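## Task

Place the metal bar so it rests on the middle pair of arms of the wall rack.

## Robot and tools

ROBOT. There are two arms, left_arm and right_arm. left_arm carries a left hand and right_arm a right hand, each with sixteen motors. Measured bases in the scene frame: left_arm at (+0.014, +0.315, +0.007) m, quat_wxyz (+1.000, 0, 0, -0.003); right_arm at (0, -0.245, +0.033) m, quat_wxyz (+1.000, 0, 0, +0.011). A camera stand sits behind the arms. Joint limits in rad: waist -2.880 to 2.880, shoulder 0.000 to 3.142, elbow 0.000 to 3.019 (straight at 2.964), wrist pitch -1.693 to 1.571, wrist yaw -1.571 to 1.571, wrist roll -2.094 to 2.094. The drives are cheap and have play; the wrist is weak. The elbow sags under load, so the hand ends lower than commanded; aim higher to compensate.

SCENE FRAME. Origin at table-top height, halfway between the nominal bases. +z is up, +x points out over the table, +y points toward left_arm. These axis names do not match left and right in the images. Reported hand positions may be off by a few centimetres, more at long reach.

HAND POINT AXES (right hand). +z runs along the straightened fingers toward the tips, +x runs across the palm away from the thumb, +y points out of the palm face; the palm surface is at y = -0.062 m. Straight fingertips end about 0.139 m beyond the knuckles, which sit at z = -0.017 m. A rigid mast near the wrist (x +0.05 to +0.10, z -0.16 to -0.11, up to y = +0.06 m) can strike objects. The left hand mirrors this: its +x points toward its thumb, so the mast's x values flip sign.

execute_actions. Argument actions: a list of actions, run in sequence. Each action is a table of at most 15 rows; each row is one 1/30 s control step, and a short table repeats its final row until 15 steps pass. Every row has exactly 48 numbers, each from -1 to 1, covering both arms even when only one moves:
1-6: left_arm dx, dy, dz, rx, ry, rz.
7-22: left hand motor goals in this order: index_mcp, index_abd, index_pip, index_dip, thumb_cmc, thumb_axl, thumb_mcp, thumb_ipl, middle_mcp, middle_abd, middle_pip, middle_dip, ring_mcp, ring_abd, ring_pip, ring_dip.
23-24: left current_limit, speed.
25-30: right_arm dx, dy, dz, rx, ry, rz.
31-46: right hand goals, same order.
47-48: right current_limit, speed.
The six arm numbers are an offset, not a pose. They are measured in the axes of that arm's Hand target, from the Hand target as it stood when the action began; every row in one action counts from that same start, so rows do not add up inside an action, but each new action starts fresh from the updated target, so repeating an offset keeps moving. Scale: 1.0 equals 0.6 m for dx, dy, dz and 180 degrees for the rotation vector rx, ry, rz. Orientation commands are clipped to 40 degrees from the measured orientation at each step.
Hand motor numbers are absolute goal angles, mapped linearly between each hinge's two stops (deg at +1, at -1; straight value): finger _mcp (+128, -18; -0.75), _abd (+60, -60; +0.00, toward +1 away from the thumb), _pip (+108, -29; -0.58), _dip (+117, -21; -0.70); thumb_cmc (+120, -20; -0.71), thumb_axl (+140, -27; -0.68), thumb_mcp (+109, -69; -0.23), thumb_ipl (+108, -77; -0.17). A 0 is a real goal. To leave a hand unchanged, resend its hand_goal, hand_current_limit and hand_speed. current_limit maps -1..+1 to 0..550 mA (floor 11 mA); speed gives a rate of (speed + 1) / 2 times 8.5 rad/s. Initial values are +0.4 and -0.6; settings persist until changed.
Argument cameras: a list of names (cam_high, cam_low, or "all"); [] means none. If omitted, images come only when actions is empty. An unknown name voids the call.

zoom_image. camera: cam_high or cam_low; region: [x0, y0, x1, y1] in pixels of that camera's most recent 896x504 image, origin top-left, at most 504 by 504.

finished_scene. scene: the number of the current scene. It closes the scene for good; the bar must stay on the rack once the robot lets go.

RESULTS. For each arm: end_effector_position (m) and end_effector_quat_wxyz in the scene frame; Hand target, the commanded pose after clipping, which the next offsets start from; joint positions, velocities ("within noise" when still) and torques (include gravity and sensor offsets; positive means toward larger joint angles; numbers 3 and 4 wrap at ±28 N m). The hand often stops short of its target; an all-zero action asks for it again, and if a gap remains, send it as an offset. Step readings list hand positions during motion. Hand lines list, in motor order, hand_goal, hand_measured, hand_current_ma (positive pushes toward -1) and hand_state (moving, goal, blocked, overload), plus hand_current_limit and hand_speed.

GRIPPING. A finger squeezes only when its goal lies past the object's surface, harder with more overshoot, up to the current cap. A motor drawing 495 mA or more for 5 s shuts off for 10 s and drops its hold.

AVOID. Dropping the bar, releasing it while moving, slamming or hitting the rack or table, very hard pushes, letting anything fall off the table, and any contact or squeeze between the two hands or arms. To stop pushing against something, command the target back beyond the hand point. Objects may get a brief outside shove. Motors heat when holding loads, stretching out, or straining toward unreachable poses; MOTOR HOT appears at 85 °C, and at 100 °C that arm goes limp for 30 s or more, possibly with no warning. During an arm stop, hand commands are discarded.

Each tool is called after "Call:" as name([rows], argument=value, ...), one row to a line, values as JSON.

## Session

Call:
execute_actions(actions=[])

Scene clock: 0.00 s.
left_arm: end_effector_position=(+0.3276, +0.0572, +0.3282) hand_goal=(-0.754, +0.000, -0.576, -0.696, -0.714, -0.678, -0.226, -0.168, -0.754, +0.000, -0.576, -0.696, -0.754, +0.000, -0.576, -0.696) hand_measured=(-0.754, +0.000, -0.576, -0.696, -0.714, -0.678, -0.226, -0.168, -0.754, +0.000, -0.576, -0.696, -0.754, +0.000, -0.576, -0.696) hand_current_ma=(+0, +0, +0, +0, +0, +0, +0, +0, +0, +0, +0, +0, +0, +0, +0, +0) hand_state=(goal, goal, goal, goal, goal, goal, goal, goal, goal, goal, goal, goal, goal, goal, goal, goal) hand_current_limit=0.40 hand_speed=-0.60 end_effector_quat_wxyz=(+0.090, +0.543, +0.770, +0.323) | right_arm: end_effector_position=(+0.5604, -0.2200, +0.2272) hand_goal=(-0.754, +0.000, -0.576, -0.696, -0.714, -0.678, -0.226, -0.168, -0.754, +0.000, -0.576, -0.696, -0.754, +0.000, -0.576, -0.696) hand_measured=(-0.754, +0.000, -0.576, -0.696, -0.714, -0.678, -0.226, -0.168, -0.754, +0.000, -0.576, -0.696, -0.754, +0.000, -0.576, -0.696) hand_current_ma=(+0, +0, +0, +0, +0, +0, +0, +0, +0, +0, +0, +0, +0, +0, +0, +0) hand_state=(goal, goal, goal, goal, goal, goal, goal, goal, goal, goal, goal, goal, goal, goal, goal, goal) hand_current_limit=0.40 hand_speed=-0.60 end_effector_quat_wxyz=(+0.066, +0.303, +0.940, +0.139)
Joint positions: left_arm=[-1.123 1.434 1.322 -1.654 -0.661 -1.539] | right_arm=[-0.165 1.552 1.275 -1.113 -0.251 -1.066]
Joint velocities: within noise
Joint torques (N m): no reading
Motor temperatures (°C): left_arm=[25 26 26 25 24 24] | right_arm=[23 26 25 24 25 23]
Heat: left arm: hottest shoulder 26 °C; right arm: hottest shoulder 26 °C.
Hand target: left_arm +0.3312, +0.0561, +0.3370; +0.096, +0.540, +0.772, +0.322 | right_arm +0.5713, -0.2171, +0.2505; +0.092, +0.294, +0.940, +0.146

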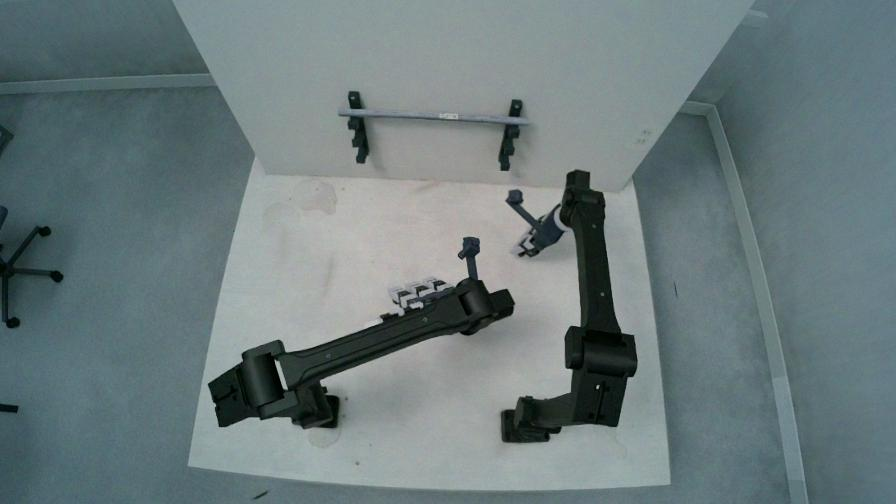

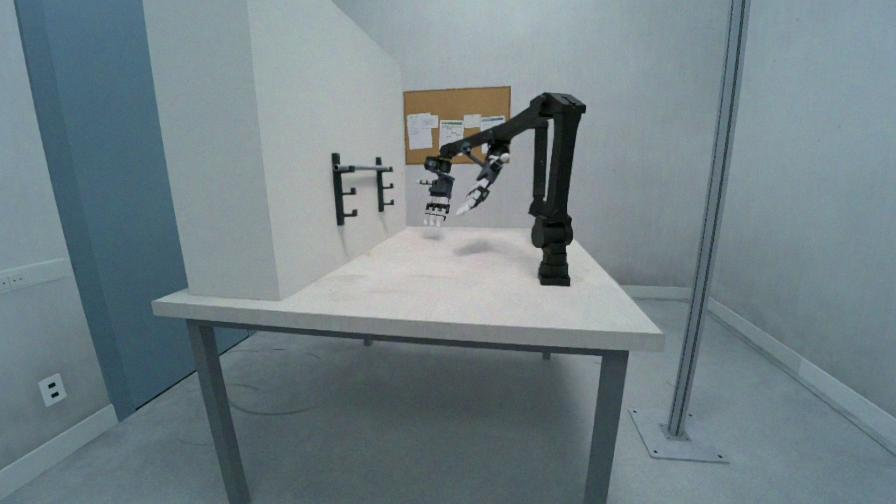

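Call:
zoom_image(camera="cam_high", region=[320, 70, 560, 200])

Call:
zoom_image(camera="cam_low", region=[300, 120, 540, 255])

Scaled by 2.100.

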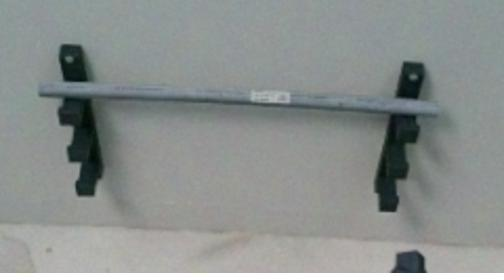

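Scaled by 2.100.

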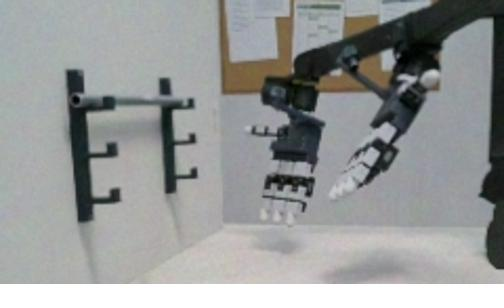

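Call:
zoom_image(camera="cam_high", region=[200, 330, 440, 460])

Call:
zoom_image(camera="cam_high", region=[420, 330, 660, 460])

Call:
zoom_image(camera="cam_high", region=[370, 160, 610, 330])

Call:
zoom_image(camera="cam_low", region=[400, 80, 620, 300])

Call:
zoom_image(camera="cam_low", region=[310, 130, 410, 240])

Scaled by 2.100.

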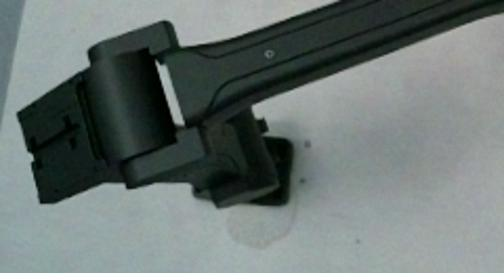

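Scaled by 2.100.

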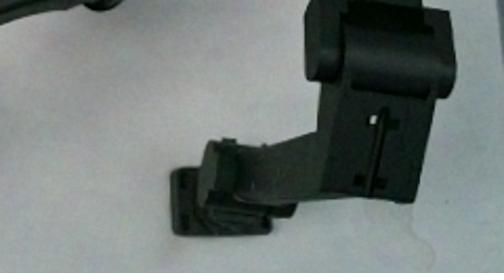

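Scaled by 2.100.

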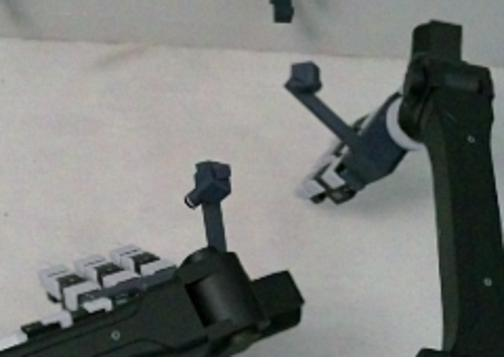

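Scaled by 2.291.

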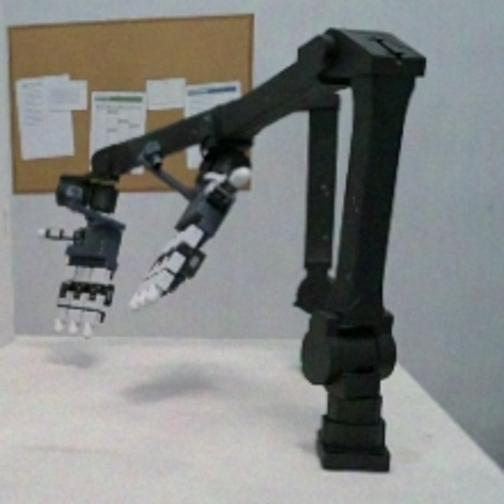

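Scaled by 4.582.

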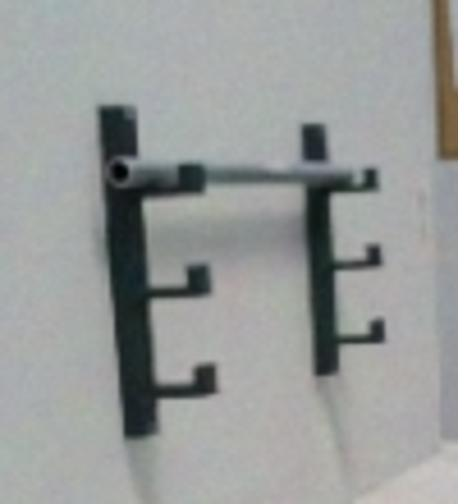

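Call:
zoom_image(camera="cam_high", region=[540, 0, 780, 220])

Call:
zoom_image(camera="cam_high", region=[160, 0, 400, 220])

Call:
zoom_image(camera="cam_high", region=[160, 400, 440, 504])

Call:
zoom_image(camera="cam_high", region=[440, 400, 720, 504])

Scaled by 2.100.

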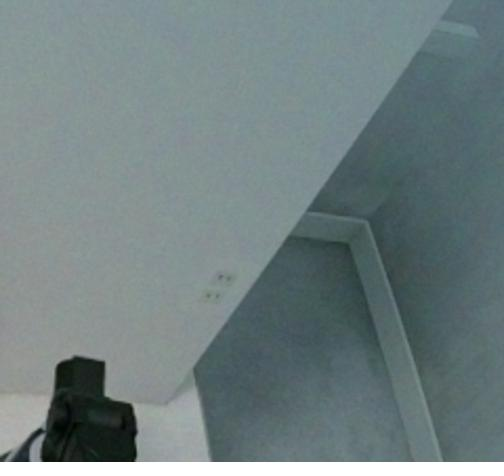

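Scaled by 2.100.

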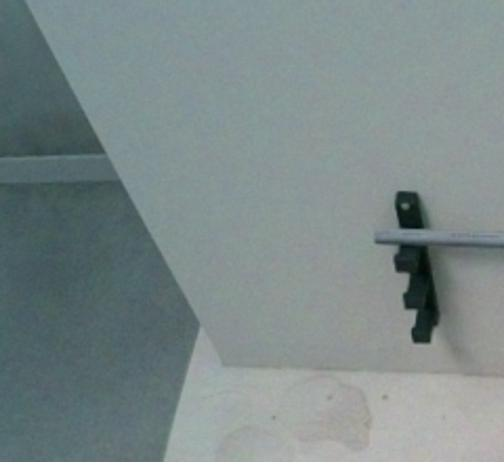

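Scaled by 1.800.

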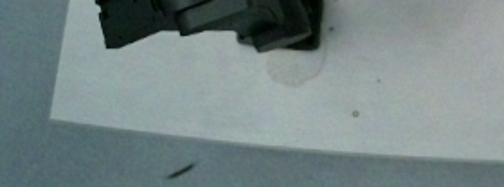

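Scaled by 1.800.

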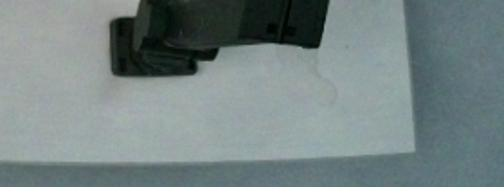

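Call:
zoom_image(camera="cam_low", region=[130, 220, 370, 340])

Call:
zoom_image(camera="cam_low", region=[500, 220, 700, 380])

Call:
zoom_image(camera="cam_low", region=[320, 150, 360, 180])

Call:
zoom_image(camera="cam_low", region=[330, 170, 410, 240])

Call:
zoom_image(camera="cam_low", region=[130, 0, 430, 240])

Scaled by 2.100.

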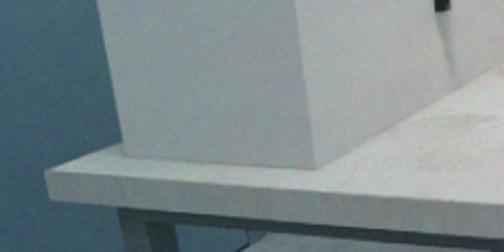

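Scaled by 2.520.

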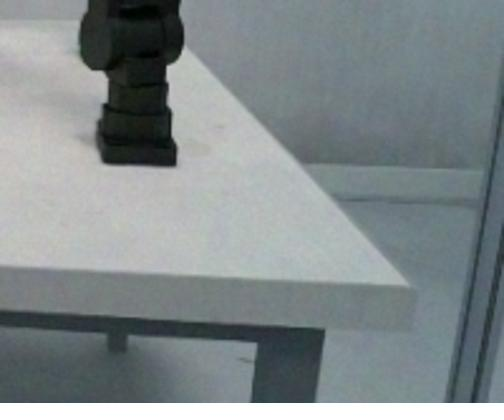

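Scaled by 12.600.

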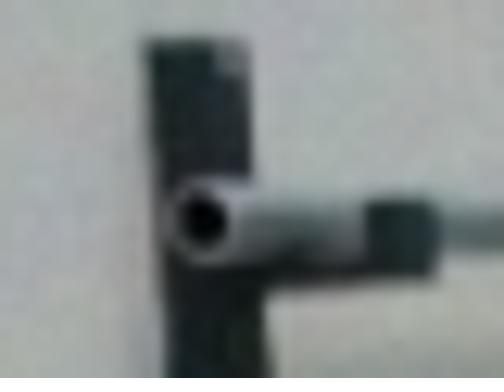

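Scaled by 6.300.

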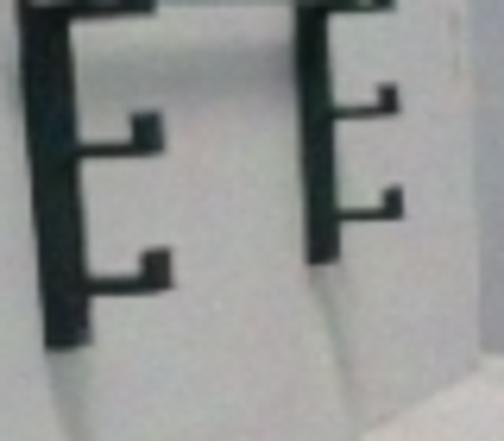

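Scaled by 1.680.

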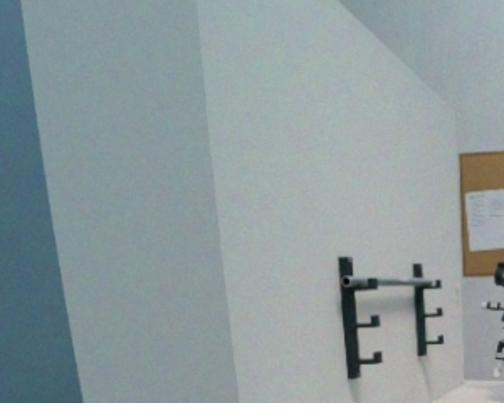

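Call:
execute_actions([
  [[-0.0047,0.022,0.0159,-0.03,-0.0152,0,-0.754,0,-0.576,-0.696,-0.714,-0.678,-0.226,-0.168,-0.754,0,-0.576,-0.696,-0.754,0,-0.576,-0.696,0.4,-0.6,0.0019,-0.04,-0.013,0,0,0,-0.754,0,-0.576,-0.696,-0.714,-0.678,-0.226,-0.168,-0.754,0,-0.576,-0.696,-0.754,0,-0.576,-0.696,0.4,-0.6],[-0.0094,0.044,0.0318,-0.06,-0.0304,0,-0.754,0,-0.576,-0.696,-0.714,-0.678,-0.226,-0.168,-0.754,0,-0.576,-0.696,-0.754,0,-0.576,-0.696,0.4,-0.6,0.0038,-0.08,-0.026,0,0,0,-0.754,0,-0.576,-0.696,-0.714,-0.678,-0.226,-0.168,-0.754,0,-0.576,-0.696,-0.754,0,-0.576,-0.696,0.4,-0.6],[-0.0141,0.066,0.0477,-0.09,-0.0456,0,-0.754,0,-0.576,-0.696,-0.714,-0.678,-0.226,-0.168,-0.754,0,-0.576,-0.696,-0.754,0,-0.576,-0.696,0.4,-0.6,0.0057,-0.12,-0.039,0,0,0,-0.754,0,-0.576,-0.696,-0.714,-0.678,-0.226,-0.168,-0.754,0,-0.576,-0.696,-0.754,0,-0.576,-0.696,0.4,-0.6],[-0.0188,0.088,0.0636,-0.12,-0.0608,0,-0.754,0,-0.576,-0.696,-0.714,-0.678,-0.226,-0.168,-0.754,0,-0.576,-0.696,-0.754,0,-0.576,-0.696,0.4,-0.6,0.0076,-0.16,-0.052,0,0,0,-0.754,0,-0.576,-0.696,-0.714,-0.678,-0.226,-0.168,-0.754,0,-0.576,-0.696,-0.754,0,-0.576,-0.696,0.4,-0.6],[-0.0235,0.11,0.0793,-0.149,-0.076,0.001,-0.754,0,-0.576,-0.696,-0.714,-0.678,-0.226,-0.168,-0.754,0,-0.576,-0.696,-0.754,0,-0.576,-0.696,0.4,-0.6,0.0095,-0.203,-0.0645,0,0,0,-0.754,0,-0.576,-0.696,-0.714,-0.678,-0.226,-0.168,-0.754,0,-0.576,-0.696,-0.754,0,-0.576,-0.696,0.4,-0.6]],
], cameras=["all"])

Scene clock: 11.23 s.
left_arm: end_effector_position=(+0.4074, +0.0750, +0.3379) hand_goal=(-0.754, +0.000, -0.576, -0.696, -0.714, -0.678, -0.226, -0.168, -0.754, +0.000, -0.576, -0.696, -0.754, +0.000, -0.576, -0.696) hand_measured=(-0.760, +0.000, -0.576, -0.696, -0.720, -0.678, -0.224, -0.168, -0.760, +0.000, -0.576, -0.696, -0.760, +0.000, -0.576, -0.696) hand_current_ma=(-21, +0, -2, +0, -20, +2, +4, +1, -20, +0, -2, +0, -19, +0, -2, +0) hand_state=(goal, goal, goal, goal, goal, goal, goal, goal, goal, goal, goal, goal, goal, goal, goal, goal) hand_current_limit=0.40 hand_speed=-0.60 end_effector_quat_wxyz=(+0.275, +0.519, +0.681, +0.436) | right_arm: end_effector_position=(+0.4947, -0.3297, +0.2394) hand_goal=(-0.754, +0.000, -0.576, -0.696, -0.714, -0.678, -0.226, -0.168, -0.754, +0.000, -0.576, -0.696, -0.754, +0.000, -0.576, -0.696) hand_measured=(-0.756, +0.000, -0.576, -0.696, -0.718, -0.678, -0.224, -0.168, -0.756, +0.000, -0.576, -0.696, -0.756, +0.000, -0.576, -0.696) hand_current_ma=(-4, +0, -1, +0, -6, +1, +5, +0, -3, +0, -1, +0, -3, +0, -1, +0) hand_state=(goal, goal, goal, goal, goal, goal, goal, goal, goal, goal, goal, goal, goal, goal, goal, goal) hand_current_limit=0.40 hand_speed=-0.60 end_effector_quat_wxyz=(+0.088, +0.311, +0.936, +0.141)
Joint positions: left_arm=[-0.97 1.317 1.022 -0.857 -1.033 -1.005] | right_arm=[-0.443 1.446 1.182 -1.155 -0.298 -1.325]
Joint torques (N m): left_arm=[-1.26 -10.7 7.46 1.43 -0.95 0.16] | right_arm=[1.03 -13.27 7.3 -0.14 -0.65 -0.09]
Heat: left arm: hottest shoulder 27 °C; right arm: hottest shoulder 27 °C.
Hand target: left_arm +0.4113, +0.0760, +0.3369; +0.308, +0.539, +0.659, +0.426 | right_arm +0.4927, -0.3179, +0.2464; +0.092, +0.294, +0.940, +0.146
Off the commanded pose: left_arm 0.004 m, 5 deg | right_arm 0.014 m, 2 deg.
Step readings (end_effector_position of left_arm | right_arm):
0: (+0.3276, +0.0572, +0.3282) | (+0.5604, -0.2200, +0.2272)
1: (+0.3278, +0.0572, +0.3285) | (+0.5604, -0.2200, +0.2272)
2: (+0.3293, +0.0568, +0.3301) | (+0.5602, -0.2198, +0.2272)
4: (+0.3396, +0.0542, +0.3384) | (+0.5579, -0.2209, +0.2288)
8: (+0.3656, +0.0672, +0.3450) | (+0.5316, -0.2538, +0.2304)
15: (+0.4044, +0.0917, +0.3271) | (+0.4997, -0.3356, +0.2381)

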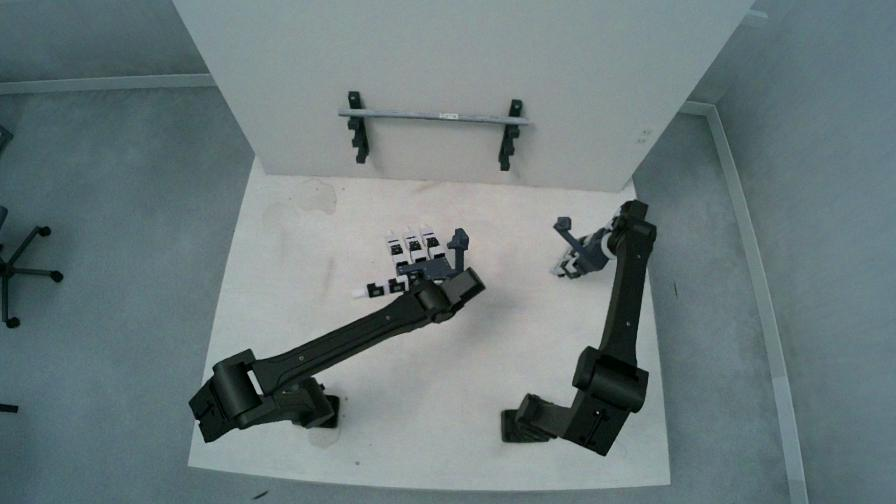

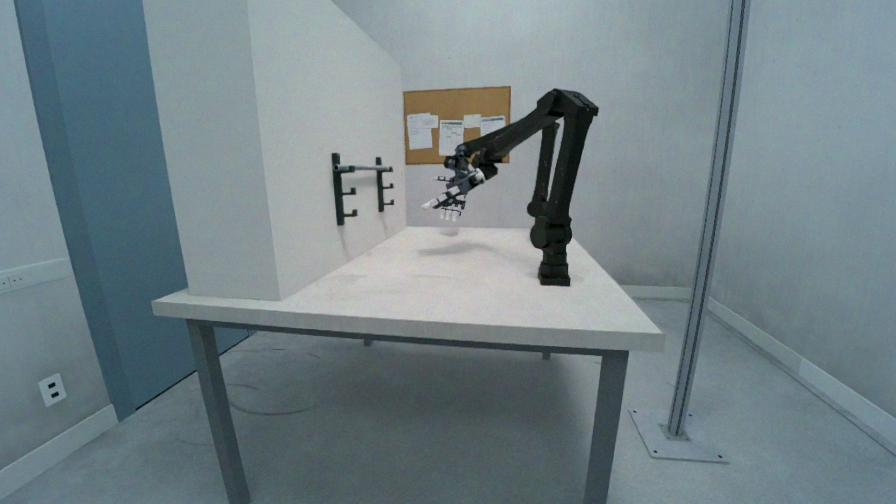

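Call:
execute_actions([
  [[-0.011,0.008,0.038,-0.025,-0.0127,0,-0.72,0,-0.3,-0.696,-0.714,-0.678,-0.226,-0.168,-0.72,0,-0.3,-0.696,-0.72,0,-0.3,-0.696,0.4,-0.6,0,0,0,0,0,0,-0.754,0,-0.576,-0.696,-0.714,-0.678,-0.226,-0.168,-0.754,0,-0.576,-0.696,-0.754,0,-0.576,-0.696,0.4,-0.6],[-0.022,0.016,0.075,-0.05,-0.0254,0,-0.68,0,-0.1,-0.696,-0.714,-0.678,-0.226,-0.168,-0.68,0,-0.1,-0.696,-0.68,0,-0.1,-0.696,0.4,-0.6,0,0,0,0,0,0,-0.754,0,-0.576,-0.696,-0.714,-0.678,-0.226,-0.168,-0.754,0,-0.576,-0.696,-0.754,0,-0.576,-0.696,0.4,-0.6],[-0.033,0.024,0.113,-0.074,-0.038,0,-0.64,0,0.2,-0.696,-0.714,-0.678,-0.226,-0.168,-0.64,0,0.2,-0.696,-0.64,0,0.2,-0.696,0.4,-0.6,0,0,0,0,0,0,-0.754,0,-0.576,-0.696,-0.714,-0.678,-0.226,-0.168,-0.754,0,-0.576,-0.696,-0.754,0,-0.576,-0.696,0.4,-0.6]],
  [[-0.011,0.008,0.038,-0.025,-0.0127,0,-0.589,0,0.562,-0.696,-0.714,-0.678,-0.226,-0.168,-0.589,0,0.562,-0.696,-0.589,0,0.562,-0.696,0.4,-0.6,0,0,0,0,0,0,-0.754,0,-0.576,-0.696,-0.714,-0.678,-0.226,-0.168,-0.754,0,-0.576,-0.696,-0.754,0,-0.576,-0.696,0.4,-0.6],[-0.022,0.016,0.075,-0.05,-0.0254,0,-0.589,0,0.562,-0.696,-0.714,-0.678,-0.226,-0.168,-0.589,0,0.562,-0.696,-0.589,0,0.562,-0.696,0.4,-0.6,0,0,0,0,0,0,-0.754,0,-0.576,-0.696,-0.714,-0.678,-0.226,-0.168,-0.754,0,-0.576,-0.696,-0.754,0,-0.576,-0.696,0.4,-0.6],[-0.033,0.024,0.113,-0.074,-0.038,0,-0.589,0,0.562,-0.696,-0.714,-0.678,-0.226,-0.168,-0.589,0,0.562,-0.696,-0.589,0,0.562,-0.696,0.4,-0.6,0,0,0,0,0,0,-0.754,0,-0.576,-0.696,-0.714,-0.678,-0.226,-0.168,-0.754,0,-0.576,-0.696,-0.754,0,-0.576,-0.696,0.4,-0.6]],
], cameras=["all"])

Scene clock: 14.23 s.
left_arm: end_effector_position=(+0.5477, +0.0590, +0.3218) hand_goal=(-0.590, +0.000, +0.562, -0.696, -0.714, -0.678, -0.226, -0.168, -0.590, +0.000, +0.562, -0.696, -0.590, +0.000, +0.562, -0.696) hand_measured=(-0.610, +0.000, +0.558, -0.696, -0.722, -0.678, -0.224, -0.168, -0.608, +0.000, +0.558, -0.696, -0.608, +0.000, +0.558, -0.696) hand_current_ma=(-77, +0, -12, +0, -24, +2, +4, +1, -72, +0, -11, +0, -67, +0, -11, +0) hand_state=(goal, goal, goal, goal, goal, goal, goal, goal, goal, goal, goal, goal, goal, goal, goal, goal) hand_current_limit=0.40 hand_speed=-0.60 end_effector_quat_wxyz=(+0.494, +0.503, +0.514, +0.488) | right_arm: end_effector_position=(+0.4939, -0.3292, +0.2392) hand_goal=(-0.754, +0.000, -0.576, -0.696, -0.714, -0.678, -0.226, -0.168, -0.754, +0.000, -0.576, -0.696, -0.754, +0.000, -0.576, -0.696) hand_measured=(-0.756, +0.000, -0.576, -0.696, -0.718, -0.678, -0.224, -0.168, -0.756, +0.000, -0.576, -0.696, -0.756, +0.000, -0.576, -0.696) hand_current_ma=(-4, +0, -1, +0, -6, +1, +5, +0, -3, +0, -1, +0, -3, +0, -1, +0) hand_state=(goal, goal, goal, goal, goal, goal, goal, goal, goal, goal, goal, goal, goal, goal, goal, goal) hand_current_limit=0.40 hand_speed=-0.60 end_effector_quat_wxyz=(+0.086, +0.310, +0.936, +0.141)
Joint positions: left_arm=[-0.658 1.615 0.844 0.726 -0.668 -0.046] | right_arm=[-0.443 1.446 1.182 -1.158 -0.298 -1.328]
Joint torques (N m): left_arm=[-0.73 -12.69 6.56 2.93 0.2 0.2] | right_arm=[0.97 -13.04 7.39 -0.18 -0.65 -0.07]
Heat: left arm: hottest shoulder 27 °C; right arm: hottest shoulder 27 °C.
Hand target: left_arm +0.5521, +0.0618, +0.3162; +0.499, +0.500, +0.502, +0.499 | right_arm +0.4927, -0.3179, +0.2464; +0.092, +0.294, +0.940, +0.146
Off the commanded pose: left_arm 0.008 m, 2 deg | right_arm 0.013 m, 2 deg.
Step readings (end_effector_position of left_arm | right_arm):
0: (+0.4074, +0.0750, +0.3379) | (+0.4947, -0.3297, +0.2394)
1: (+0.4079, +0.0752, +0.3376) | (+0.4947, -0.3297, +0.2394)
2: (+0.4090, +0.0732, +0.3367) | (+0.4947, -0.3297, +0.2394)
4: (+0.4159, +0.0712, +0.3358) | (+0.4946, -0.3296, +0.2394)
8: (+0.4466, +0.0801, +0.3318) | (+0.4942, -0.3293, +0.2393)
15: (+0.4740, +0.0904, +0.3178) | (+0.4939, -0.3292, +0.2392)
16: (+0.4744, +0.0879, +0.3177) | (+0.4939, -0.3292, +0.2392)
17: (+0.4762, +0.0842, +0.3179) | (+0.4939, -0.3292, +0.2392)
19: (+0.4839, +0.0741, +0.3209) | (+0.4939, -0.3292, +0.2392)
23: (+0.5135, +0.0649, +0.3173) | (+0.4939, -0.3292, +0.2392)
30: (+0.5497, +0.0736, +0.3101) | (+0.4939, -0.3292, +0.2392)

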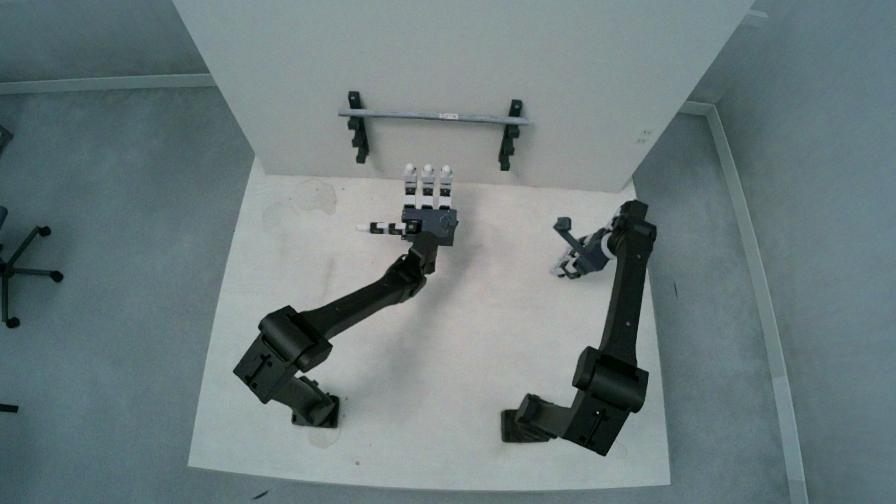

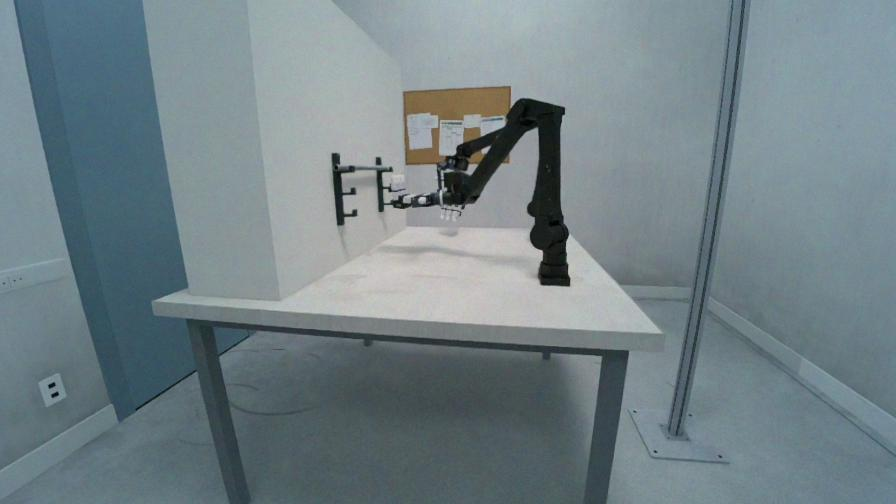

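Call:
zoom_image(camera="cam_high", region=[330, 80, 540, 260])

Call:
zoom_image(camera="cam_low", region=[325, 145, 475, 235])

Scaled by 2.400.

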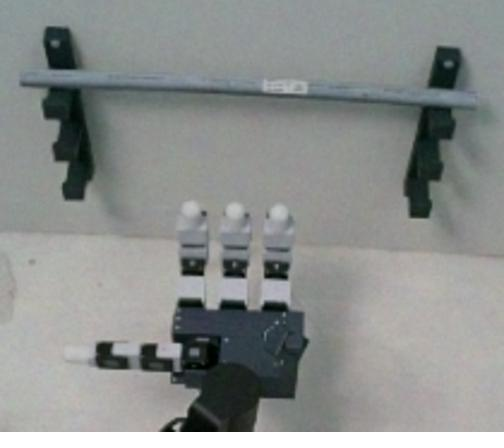

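Scaled by 3.360.

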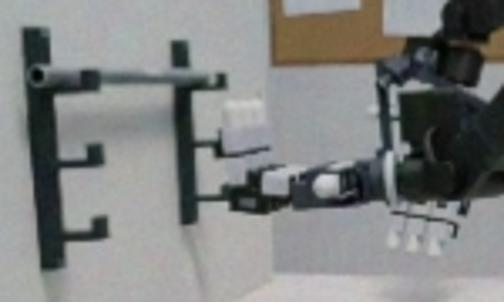

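Call:
execute_actions([
  [[0,0,0.04,0,0,0,-0.589,0,0.562,-0.696,-0.714,-0.678,-0.226,-0.168,-0.589,0,0.562,-0.696,-0.589,0,0.562,-0.696,0.4,-0.6,0,0,0,0,0,0,-0.754,0,-0.576,-0.696,-0.714,-0.678,-0.226,-0.168,-0.754,0,-0.576,-0.696,-0.754,0,-0.576,-0.696,0.4,-0.6],[0,0,0.08,0,0,0,-0.589,0,0.562,-0.696,-0.714,-0.678,-0.226,-0.168,-0.589,0,0.562,-0.696,-0.589,0,0.562,-0.696,0.4,-0.6,0,0,0,0,0,0,-0.754,0,-0.576,-0.696,-0.714,-0.678,-0.226,-0.168,-0.754,0,-0.576,-0.696,-0.754,0,-0.576,-0.696,0.4,-0.6],[0,0,0.12,0,0,0,-0.589,0,0.562,-0.696,-0.714,-0.678,-0.226,-0.168,-0.589,0,0.562,-0.696,-0.589,0,0.562,-0.696,0.4,-0.6,0,0,0,0,0,0,-0.754,0,-0.576,-0.696,-0.714,-0.678,-0.226,-0.168,-0.754,0,-0.576,-0.696,-0.754,0,-0.576,-0.696,0.4,-0.6]],
  [[0,0,0.04,0,0,0,-0.589,0,0.562,-0.696,-0.714,-0.678,-0.226,-0.168,-0.589,0,0.562,-0.696,-0.589,0,0.562,-0.696,0.4,-0.6,0,0,0,0,0,0,-0.754,0,-0.576,-0.696,-0.714,-0.678,-0.226,-0.168,-0.754,0,-0.576,-0.696,-0.754,0,-0.576,-0.696,0.4,-0.6],[0,-0.02,0.09,0,0,0,-0.589,0,0.562,-0.696,-0.714,-0.678,-0.226,-0.168,-0.589,0,0.562,-0.696,-0.589,0,0.562,-0.696,0.4,-0.6,0,0,0,0,0,0,-0.754,0,-0.576,-0.696,-0.714,-0.678,-0.226,-0.168,-0.754,0,-0.576,-0.696,-0.754,0,-0.576,-0.696,0.4,-0.6]],
], cameras=["all"])

Call:
zoom_image(camera="cam_high", region=[330, 80, 540, 260])

Call:
zoom_image(camera="cam_low", region=[325, 145, 475, 235])

Scene clock: 18.43 s.
left_arm: end_effector_position=(+0.6627, +0.0623, +0.2936) hand_goal=(-0.590, +0.000, +0.562, -0.696, -0.714, -0.678, -0.226, -0.168, -0.590, +0.000, +0.562, -0.696, -0.590, +0.000, +0.562, -0.696) hand_measured=(-0.606, +0.000, +0.560, -0.696, -0.722, -0.678, -0.224, -0.168, -0.606, +0.000, +0.560, -0.696, -0.606, +0.000, +0.560, -0.696) hand_current_ma=(-65, +0, -9, +0, -26, +2, +4, +1, -62, +0, -8, +0, -58, +0, -8, +0) hand_state=(goal, goal, goal, goal, goal, goal, goal, goal, goal, goal, goal, goal, goal, goal, goal, goal) hand_current_limit=0.40 hand_speed=-0.60 end_effector_quat_wxyz=(+0.499, +0.506, +0.505, +0.490) | right_arm: end_effector_position=(+0.4939, -0.3292, +0.2392) hand_goal=(-0.754, +0.000, -0.576, -0.696, -0.714, -0.678, -0.226, -0.168, -0.754, +0.000, -0.576, -0.696, -0.754, +0.000, -0.576, -0.696) hand_measured=(-0.756, +0.000, -0.576, -0.696, -0.718, -0.678, -0.224, -0.168, -0.756, +0.000, -0.576, -0.696, -0.756, +0.000, -0.576, -0.696) hand_current_ma=(-4, +0, -1, +0, -6, +1, +5, +0, -3, +0, -1, +0, -3, +0, -1, +0) hand_state=(goal, goal, goal, goal, goal, goal, goal, goal, goal, goal, goal, goal, goal, goal, goal, goal) hand_current_limit=0.40 hand_speed=-0.60 end_effector_quat_wxyz=(+0.086, +0.310, +0.936, +0.141)
Joint positions: left_arm=[-0.517 1.868 1.1 0.742 -0.512 -0.02] | right_arm=[-0.443 1.446 1.182 -1.158 -0.298 -1.328]
Joint torques (N m): left_arm=[-0.62 -17.14 10.96 1.33 0.22 0.18] | right_arm=[1.08 -13.33 7.39 -0.18 -0.66 -0.11]
Heat: left arm: hottest elbow 28 °C; right arm: hottest elbow 28 °C.
Hand target: left_arm +0.6780, +0.0621, +0.3037; +0.499, +0.500, +0.502, +0.499 | right_arm +0.4927, -0.3179, +0.2464; +0.092, +0.294, +0.940, +0.146
Off the commanded pose: left_arm 0.018 m, 1 deg | right_arm 0.013 m, 2 deg.
Step readings (end_effector_position of left_arm | right_arm):
0: (+0.5477, +0.0590, +0.3218) | (+0.4939, -0.3292, +0.2392)
1: (+0.5476, +0.0588, +0.3221) | (+0.4939, -0.3292, +0.2392)
2: (+0.5483, +0.0586, +0.3213) | (+0.4939, -0.3292, +0.2392)
4: (+0.5536, +0.0556, +0.3175) | (+0.4939, -0.3292, +0.2392)
8: (+0.5863, +0.0592, +0.2997) | (+0.4939, -0.3292, +0.2392)
15: (+0.6144, +0.0816, +0.2869) | (+0.4939, -0.3292, +0.2392)
16: (+0.6149, +0.0815, +0.2884) | (+0.4939, -0.3292, +0.2392)
17: (+0.6162, +0.0796, +0.2913) | (+0.4939, -0.3292, +0.2392)
19: (+0.6233, +0.0722, +0.2958) | (+0.4939, -0.3292, +0.2392)
23: (+0.6468, +0.0579, +0.3026) | (+0.4939, -0.3292, +0.2392)
30: (+0.6611, +0.0647, +0.2894) | (+0.4939, -0.3292, +0.2392)

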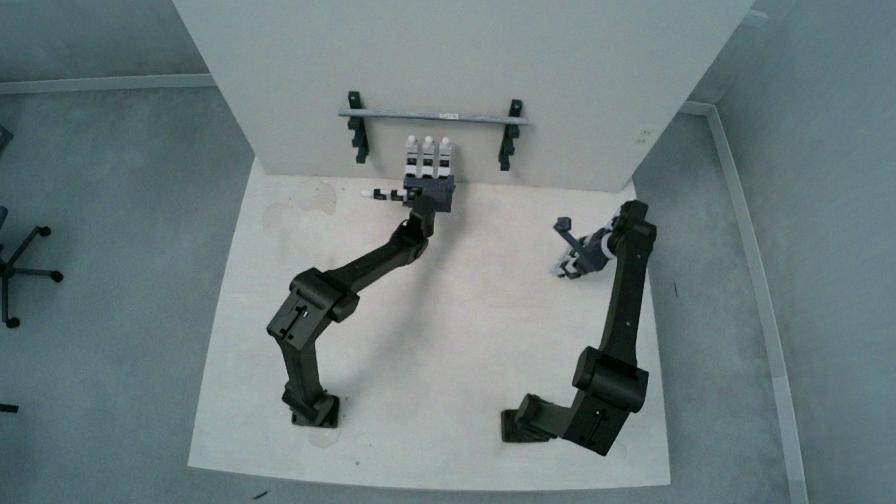

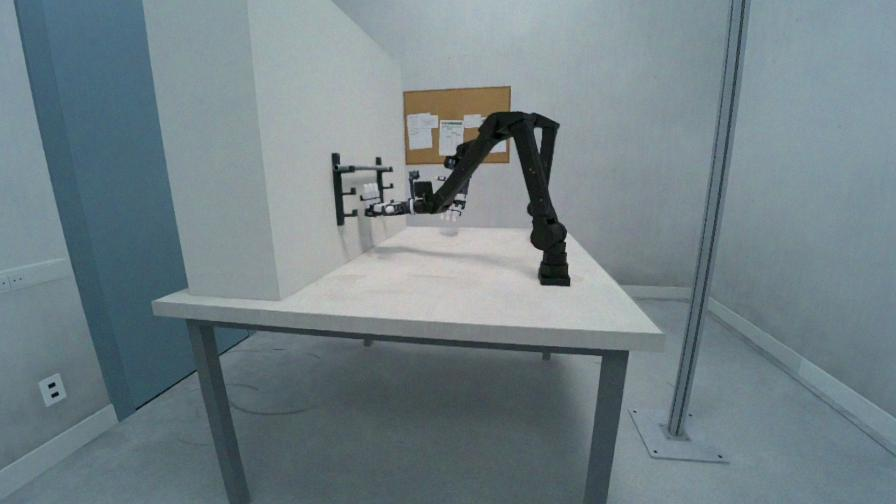

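Scaled by 2.400.

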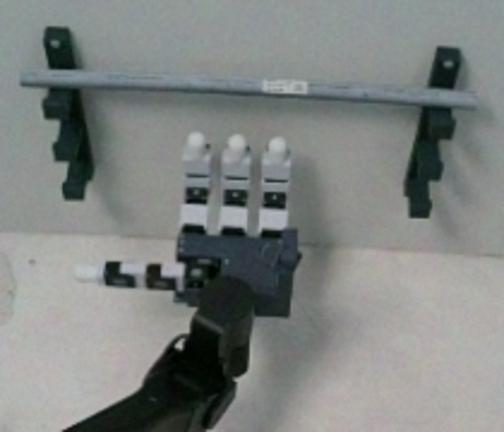

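Scaled by 3.360.

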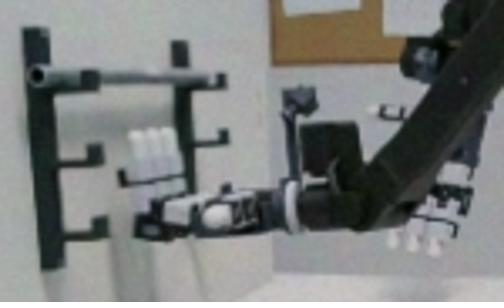

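Call:
zoom_image(camera="cam_high", region=[333, 85, 373, 170])

Call:
zoom_image(camera="cam_high", region=[493, 90, 538, 178])

Call:
zoom_image(camera="cam_low", region=[325, 148, 365, 232])

Call:
zoom_image(camera="cam_low", region=[370, 150, 400, 220])

Scaled by 5.929.

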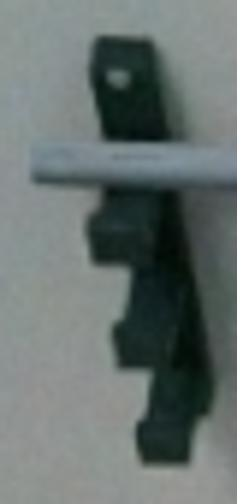

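Scaled by 5.727.

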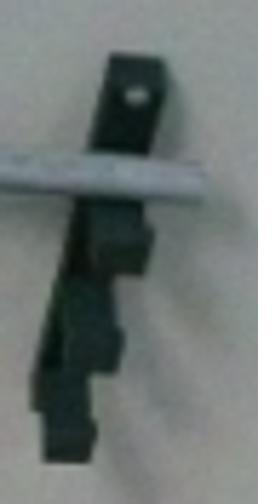

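Scaled by 6.000.

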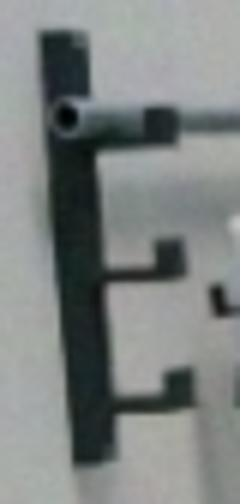

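Scaled by 7.200.

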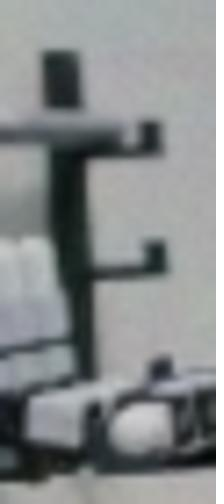

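Call:
execute_actions([
  [[0,0.02,0.03,0,0,0,-0.589,0,0.562,-0.696,-0.714,-0.678,-0.226,-0.168,-0.589,0,0.562,-0.696,-0.589,0,0.562,-0.696,0.4,-0.6,0,0,0,0,0,0,-0.754,0,-0.576,-0.696,-0.714,-0.678,-0.226,-0.168,-0.754,0,-0.576,-0.696,-0.754,0,-0.576,-0.696,0.4,-0.6],[0,0.04,0.06,0,0,0,-0.589,0,0.562,-0.696,-0.714,-0.678,-0.226,-0.168,-0.589,0,0.562,-0.696,-0.589,0,0.562,-0.696,0.4,-0.6,0,0,0,0,0,0,-0.754,0,-0.576,-0.696,-0.714,-0.678,-0.226,-0.168,-0.754,0,-0.576,-0.696,-0.754,0,-0.576,-0.696,0.4,-0.6]],
], cameras=["all"])

Call:
zoom_image(camera="cam_high", region=[390, 95, 470, 185])

Call:
zoom_image(camera="cam_low", region=[325, 145, 415, 235])

Scene clock: 23.47 s.
left_arm: end_effector_position=(+0.6931, +0.0622, +0.3182) hand_goal=(-0.590, +0.000, +0.562, -0.696, -0.714, -0.678, -0.226, -0.168, -0.590, +0.000, +0.562, -0.696, -0.590, +0.000, +0.562, -0.696) hand_measured=(-0.584, +0.000, +0.574, -0.696, -0.722, -0.678, -0.224, -0.168, -0.586, +0.000, +0.570, -0.696, -0.588, +0.000, +0.570, -0.696) hand_current_ma=(+18, +0, +40, +0, -26, +2, +4, +1, +16, +0, +30, +0, +10, +0, +24, +0) hand_state=(goal, goal, goal, goal, goal, goal, goal, goal, goal, goal, goal, goal, goal, goal, goal, goal) hand_current_limit=0.40 hand_speed=-0.60 end_effector_quat_wxyz=(+0.497, +0.504, +0.506, +0.492) | right_arm: end_effector_position=(+0.4939, -0.3292, +0.2392) hand_goal=(-0.754, +0.000, -0.576, -0.696, -0.714, -0.678, -0.226, -0.168, -0.754, +0.000, -0.576, -0.696, -0.754, +0.000, -0.576, -0.696) hand_measured=(-0.756, +0.000, -0.576, -0.696, -0.718, -0.678, -0.224, -0.168, -0.756, +0.000, -0.576, -0.696, -0.756, +0.000, -0.576, -0.696) hand_current_ma=(-4, +0, -1, +0, -6, +1, +5, +0, -3, +0, -1, +0, -3, +0, -1, +0) hand_state=(goal, goal, goal, goal, goal, goal, goal, goal, goal, goal, goal, goal, goal, goal, goal, goal) hand_current_limit=0.40 hand_speed=-0.60 end_effector_quat_wxyz=(+0.086, +0.310, +0.936, +0.141)
Joint positions: left_arm=[-0.492 1.88 1.204 0.652 -0.495 -0.019] | right_arm=[-0.443 1.446 1.182 -1.158 -0.298 -1.328]
Joint torques (N m): left_arm=[-0.21 -17.55 12.64 1.16 0.32 0.16] | right_arm=[1.03 -13.27 7.42 -0.18 -0.66 -0.08]
Heat: left arm: hottest elbow 29 °C; right arm: hottest elbow 28 °C.
Hand target: left_arm +0.7141, +0.0622, +0.3276; +0.499, +0.500, +0.502, +0.499 | right_arm +0.4927, -0.3179, +0.2464; +0.092, +0.294, +0.940, +0.146
Off the commanded pose: left_arm 0.023 m, 1 deg | right_arm 0.013 m, 2 deg.
Step readings (end_effector_position of left_arm | right_arm):
0: (+0.6627, +0.0623, +0.2936) | (+0.4939, -0.3292, +0.2392)
1: (+0.6628, +0.0623, +0.2933) | (+0.4939, -0.3292, +0.2392)
2: (+0.6640, +0.0628, +0.2938) | (+0.4939, -0.3292, +0.2392)
4: (+0.6697, +0.0598, +0.2949) | (+0.4939, -0.3292, +0.2392)
8: (+0.6860, +0.0581, +0.3102) | (+0.4939, -0.3292, +0.2392)
15: (+0.6927, +0.0622, +0.3180) | (+0.4939, -0.3292, +0.2392)

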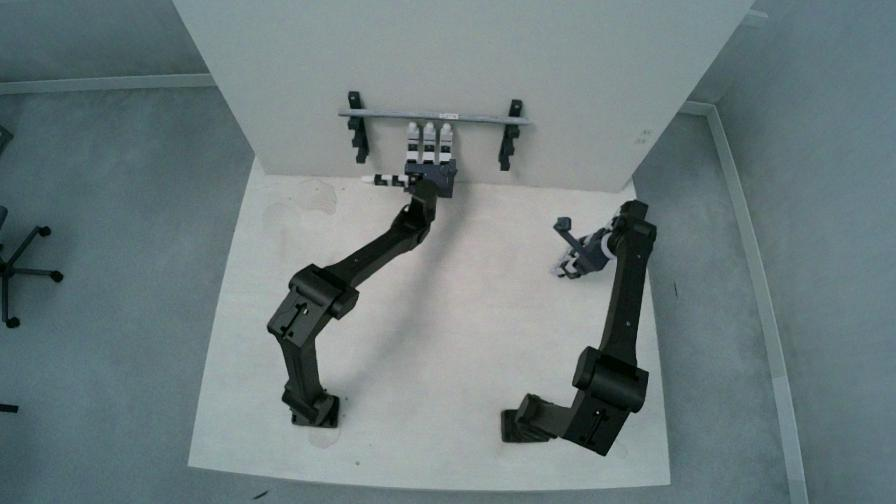

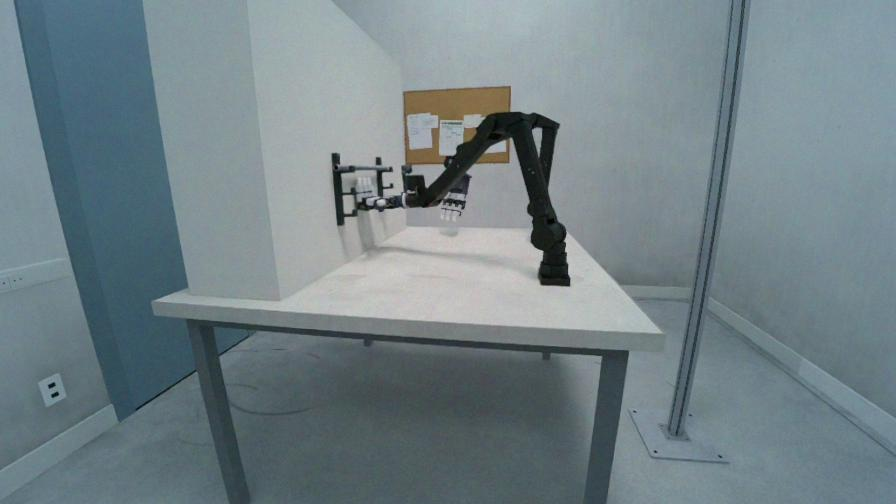

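Scaled by 5.600.

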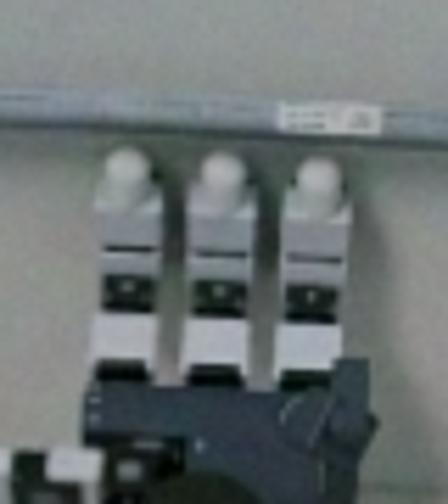

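Scaled by 5.600.

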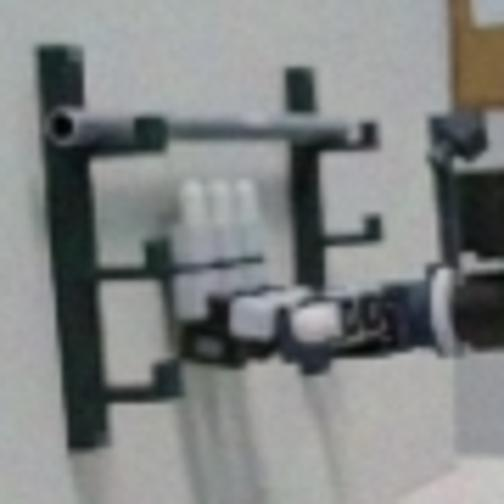

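Call:
execute_actions([
  [[0,0,-0.03,0,0,0,-0.589,0,0.343,-0.696,-0.714,-0.678,-0.226,-0.168,-0.589,0,0.343,-0.696,-0.589,0,0.343,-0.696,0.4,-0.6,0,0,0,0,0,0,-0.754,0,-0.576,-0.696,-0.714,-0.678,-0.226,-0.168,-0.754,0,-0.576,-0.696,-0.754,0,-0.576,-0.696,0.4,-0.6]],
  [[0,0.02,0,0,0,0,-0.589,0,0.343,-0.696,-0.714,-0.678,-0.226,-0.168,-0.589,0,0.343,-0.696,-0.589,0,0.343,-0.696,0.4,-0.6,0,0,0,0,0,0,-0.754,0,-0.576,-0.696,-0.714,-0.678,-0.226,-0.168,-0.754,0,-0.576,-0.696,-0.754,0,-0.576,-0.696,0.4,-0.6],[0,0.04,0,0,0,0,-0.589,0,0.343,-0.696,-0.714,-0.678,-0.226,-0.168,-0.589,0,0.343,-0.696,-0.589,0,0.343,-0.696,0.4,-0.6,0,0,0,0,0,0,-0.754,0,-0.576,-0.696,-0.714,-0.678,-0.226,-0.168,-0.754,0,-0.576,-0.696,-0.754,0,-0.576,-0.696,0.4,-0.6]],
], cameras=["all"])

Call:
zoom_image(camera="cam_high", region=[390, 95, 470, 185])

Call:
zoom_image(camera="cam_low", region=[325, 145, 415, 235])

Scene clock: 25.40 s.
left_arm: end_effector_position=(+0.6861, +0.0587, +0.3251) hand_goal=(-0.590, +0.000, +0.342, -0.696, -0.714, -0.678, -0.226, -0.168, -0.590, +0.000, +0.342, -0.696, -0.590, +0.000, +0.342, -0.696) hand_measured=(-0.560, -0.004, +0.392, -0.696, -0.722, -0.678, -0.224, -0.168, -0.556, -0.008, +0.392, -0.696, -0.558, -0.006, +0.402, -0.696) hand_current_ma=(+124, -10, +202, +0, -26, +2, +4, +1, +148, -21, +205, +0, +134, -17, +248, +0) hand_state=(blocked, goal, blocked, goal, goal, goal, goal, goal, blocked, goal, blocked, goal, blocked, goal, blocked, goal) hand_current_limit=0.40 hand_speed=-0.60 end_effector_quat_wxyz=(+0.487, +0.509, +0.511, +0.493) | right_arm: end_effector_position=(+0.4939, -0.3292, +0.2392) hand_goal=(-0.754, +0.000, -0.576, -0.696, -0.714, -0.678, -0.226, -0.168, -0.754, +0.000, -0.576, -0.696, -0.754, +0.000, -0.576, -0.696) hand_measured=(-0.756, +0.000, -0.576, -0.696, -0.718, -0.678, -0.224, -0.168, -0.756, +0.000, -0.576, -0.696, -0.756, +0.000, -0.576, -0.696) hand_current_ma=(-4, +0, -1, +0, -6, +1, +5, +0, -3, +0, -1, +0, -3, +0, -1, +0) hand_state=(goal, goal, goal, goal, goal, goal, goal, goal, goal, goal, goal, goal, goal, goal, goal, goal) hand_current_limit=0.40 hand_speed=-0.60 end_effector_quat_wxyz=(+0.086, +0.310, +0.936, +0.141)
Joint positions: left_arm=[-0.506 1.851 1.197 0.609 -0.519 -0.019] | right_arm=[-0.443 1.446 1.182 -1.158 -0.298 -1.328]
Joint torques (N m): left_arm=[-0.21 -20.48 10.91 1.33 0.74 0.17] | right_arm=[1.26 -13.04 7.43 -0.1 -0.65 -0.08]
Heat: left arm: hottest elbow 29 °C; right arm: hottest elbow 28 °C.
Hand target: left_arm +0.6962, +0.0622, +0.3517; +0.499, +0.500, +0.502, +0.499 | right_arm +0.4927, -0.3179, +0.2464; +0.092, +0.294, +0.940, +0.146
Off the commanded pose: left_arm 0.029 m, 2 deg | right_arm 0.013 m, 2 deg.
Step readings (end_effector_position of left_arm | right_arm):
0: (+0.6931, +0.0622, +0.3182) | (+0.4939, -0.3292, +0.2392)
1: (+0.6931, +0.0622, +0.3182) | (+0.4939, -0.3292, +0.2392)
2: (+0.6924, +0.0613, +0.3192) | (+0.4939, -0.3292, +0.2392)
4: (+0.6912, +0.0610, +0.3184) | (+0.4939, -0.3292, +0.2392)
8: (+0.6886, +0.0599, +0.3198) | (+0.4939, -0.3292, +0.2392)
15: (+0.6868, +0.0596, +0.3206) | (+0.4939, -0.3292, +0.2392)
16: (+0.6868, +0.0596, +0.3206) | (+0.4939, -0.3292, +0.2392)
17: (+0.6868, +0.0596, +0.3206) | (+0.4939, -0.3292, +0.2392)
19: (+0.6869, +0.0596, +0.3211) | (+0.4939, -0.3292, +0.2392)
23: (+0.6867, +0.0597, +0.3236) | (+0.4939, -0.3292, +0.2392)
30: (+0.6861, +0.0587, +0.3251) | (+0.4939, -0.3292, +0.2392)

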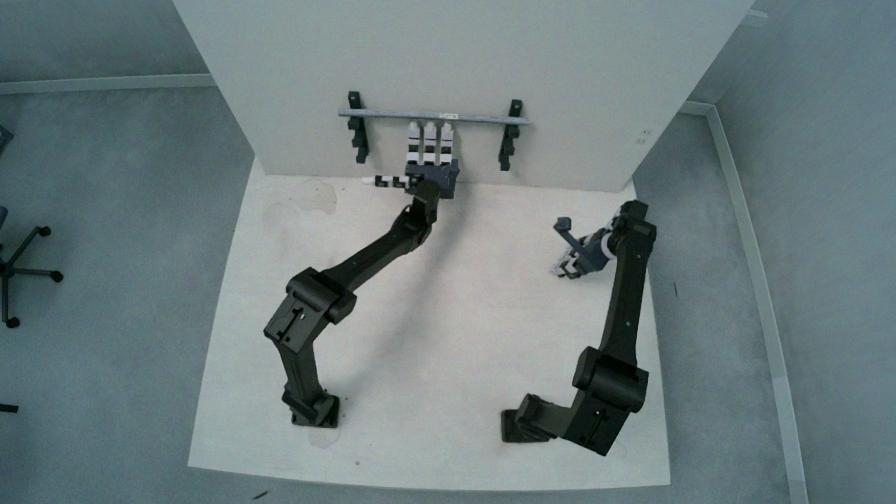

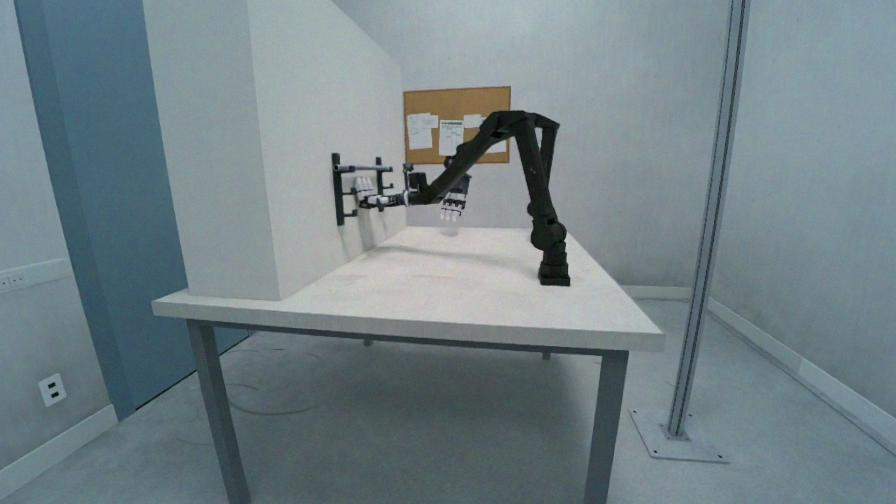

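Scaled by 5.600.

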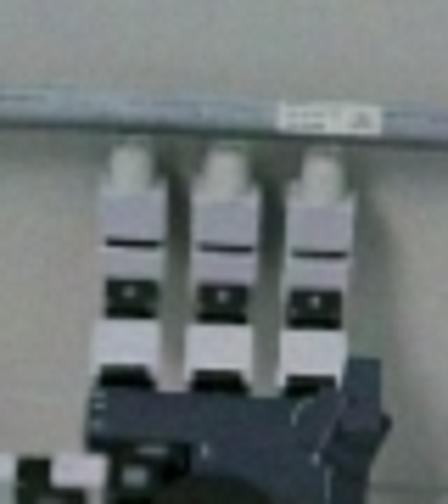

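Scaled by 5.600.

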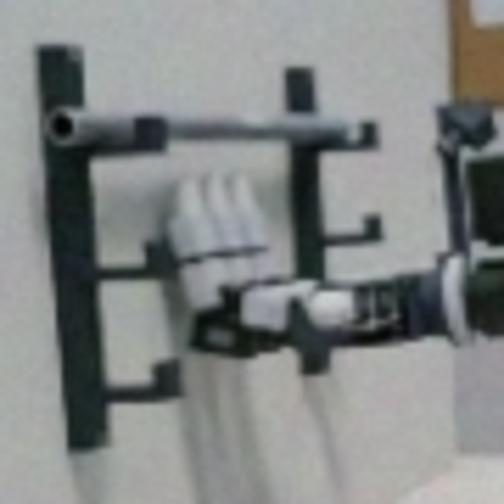

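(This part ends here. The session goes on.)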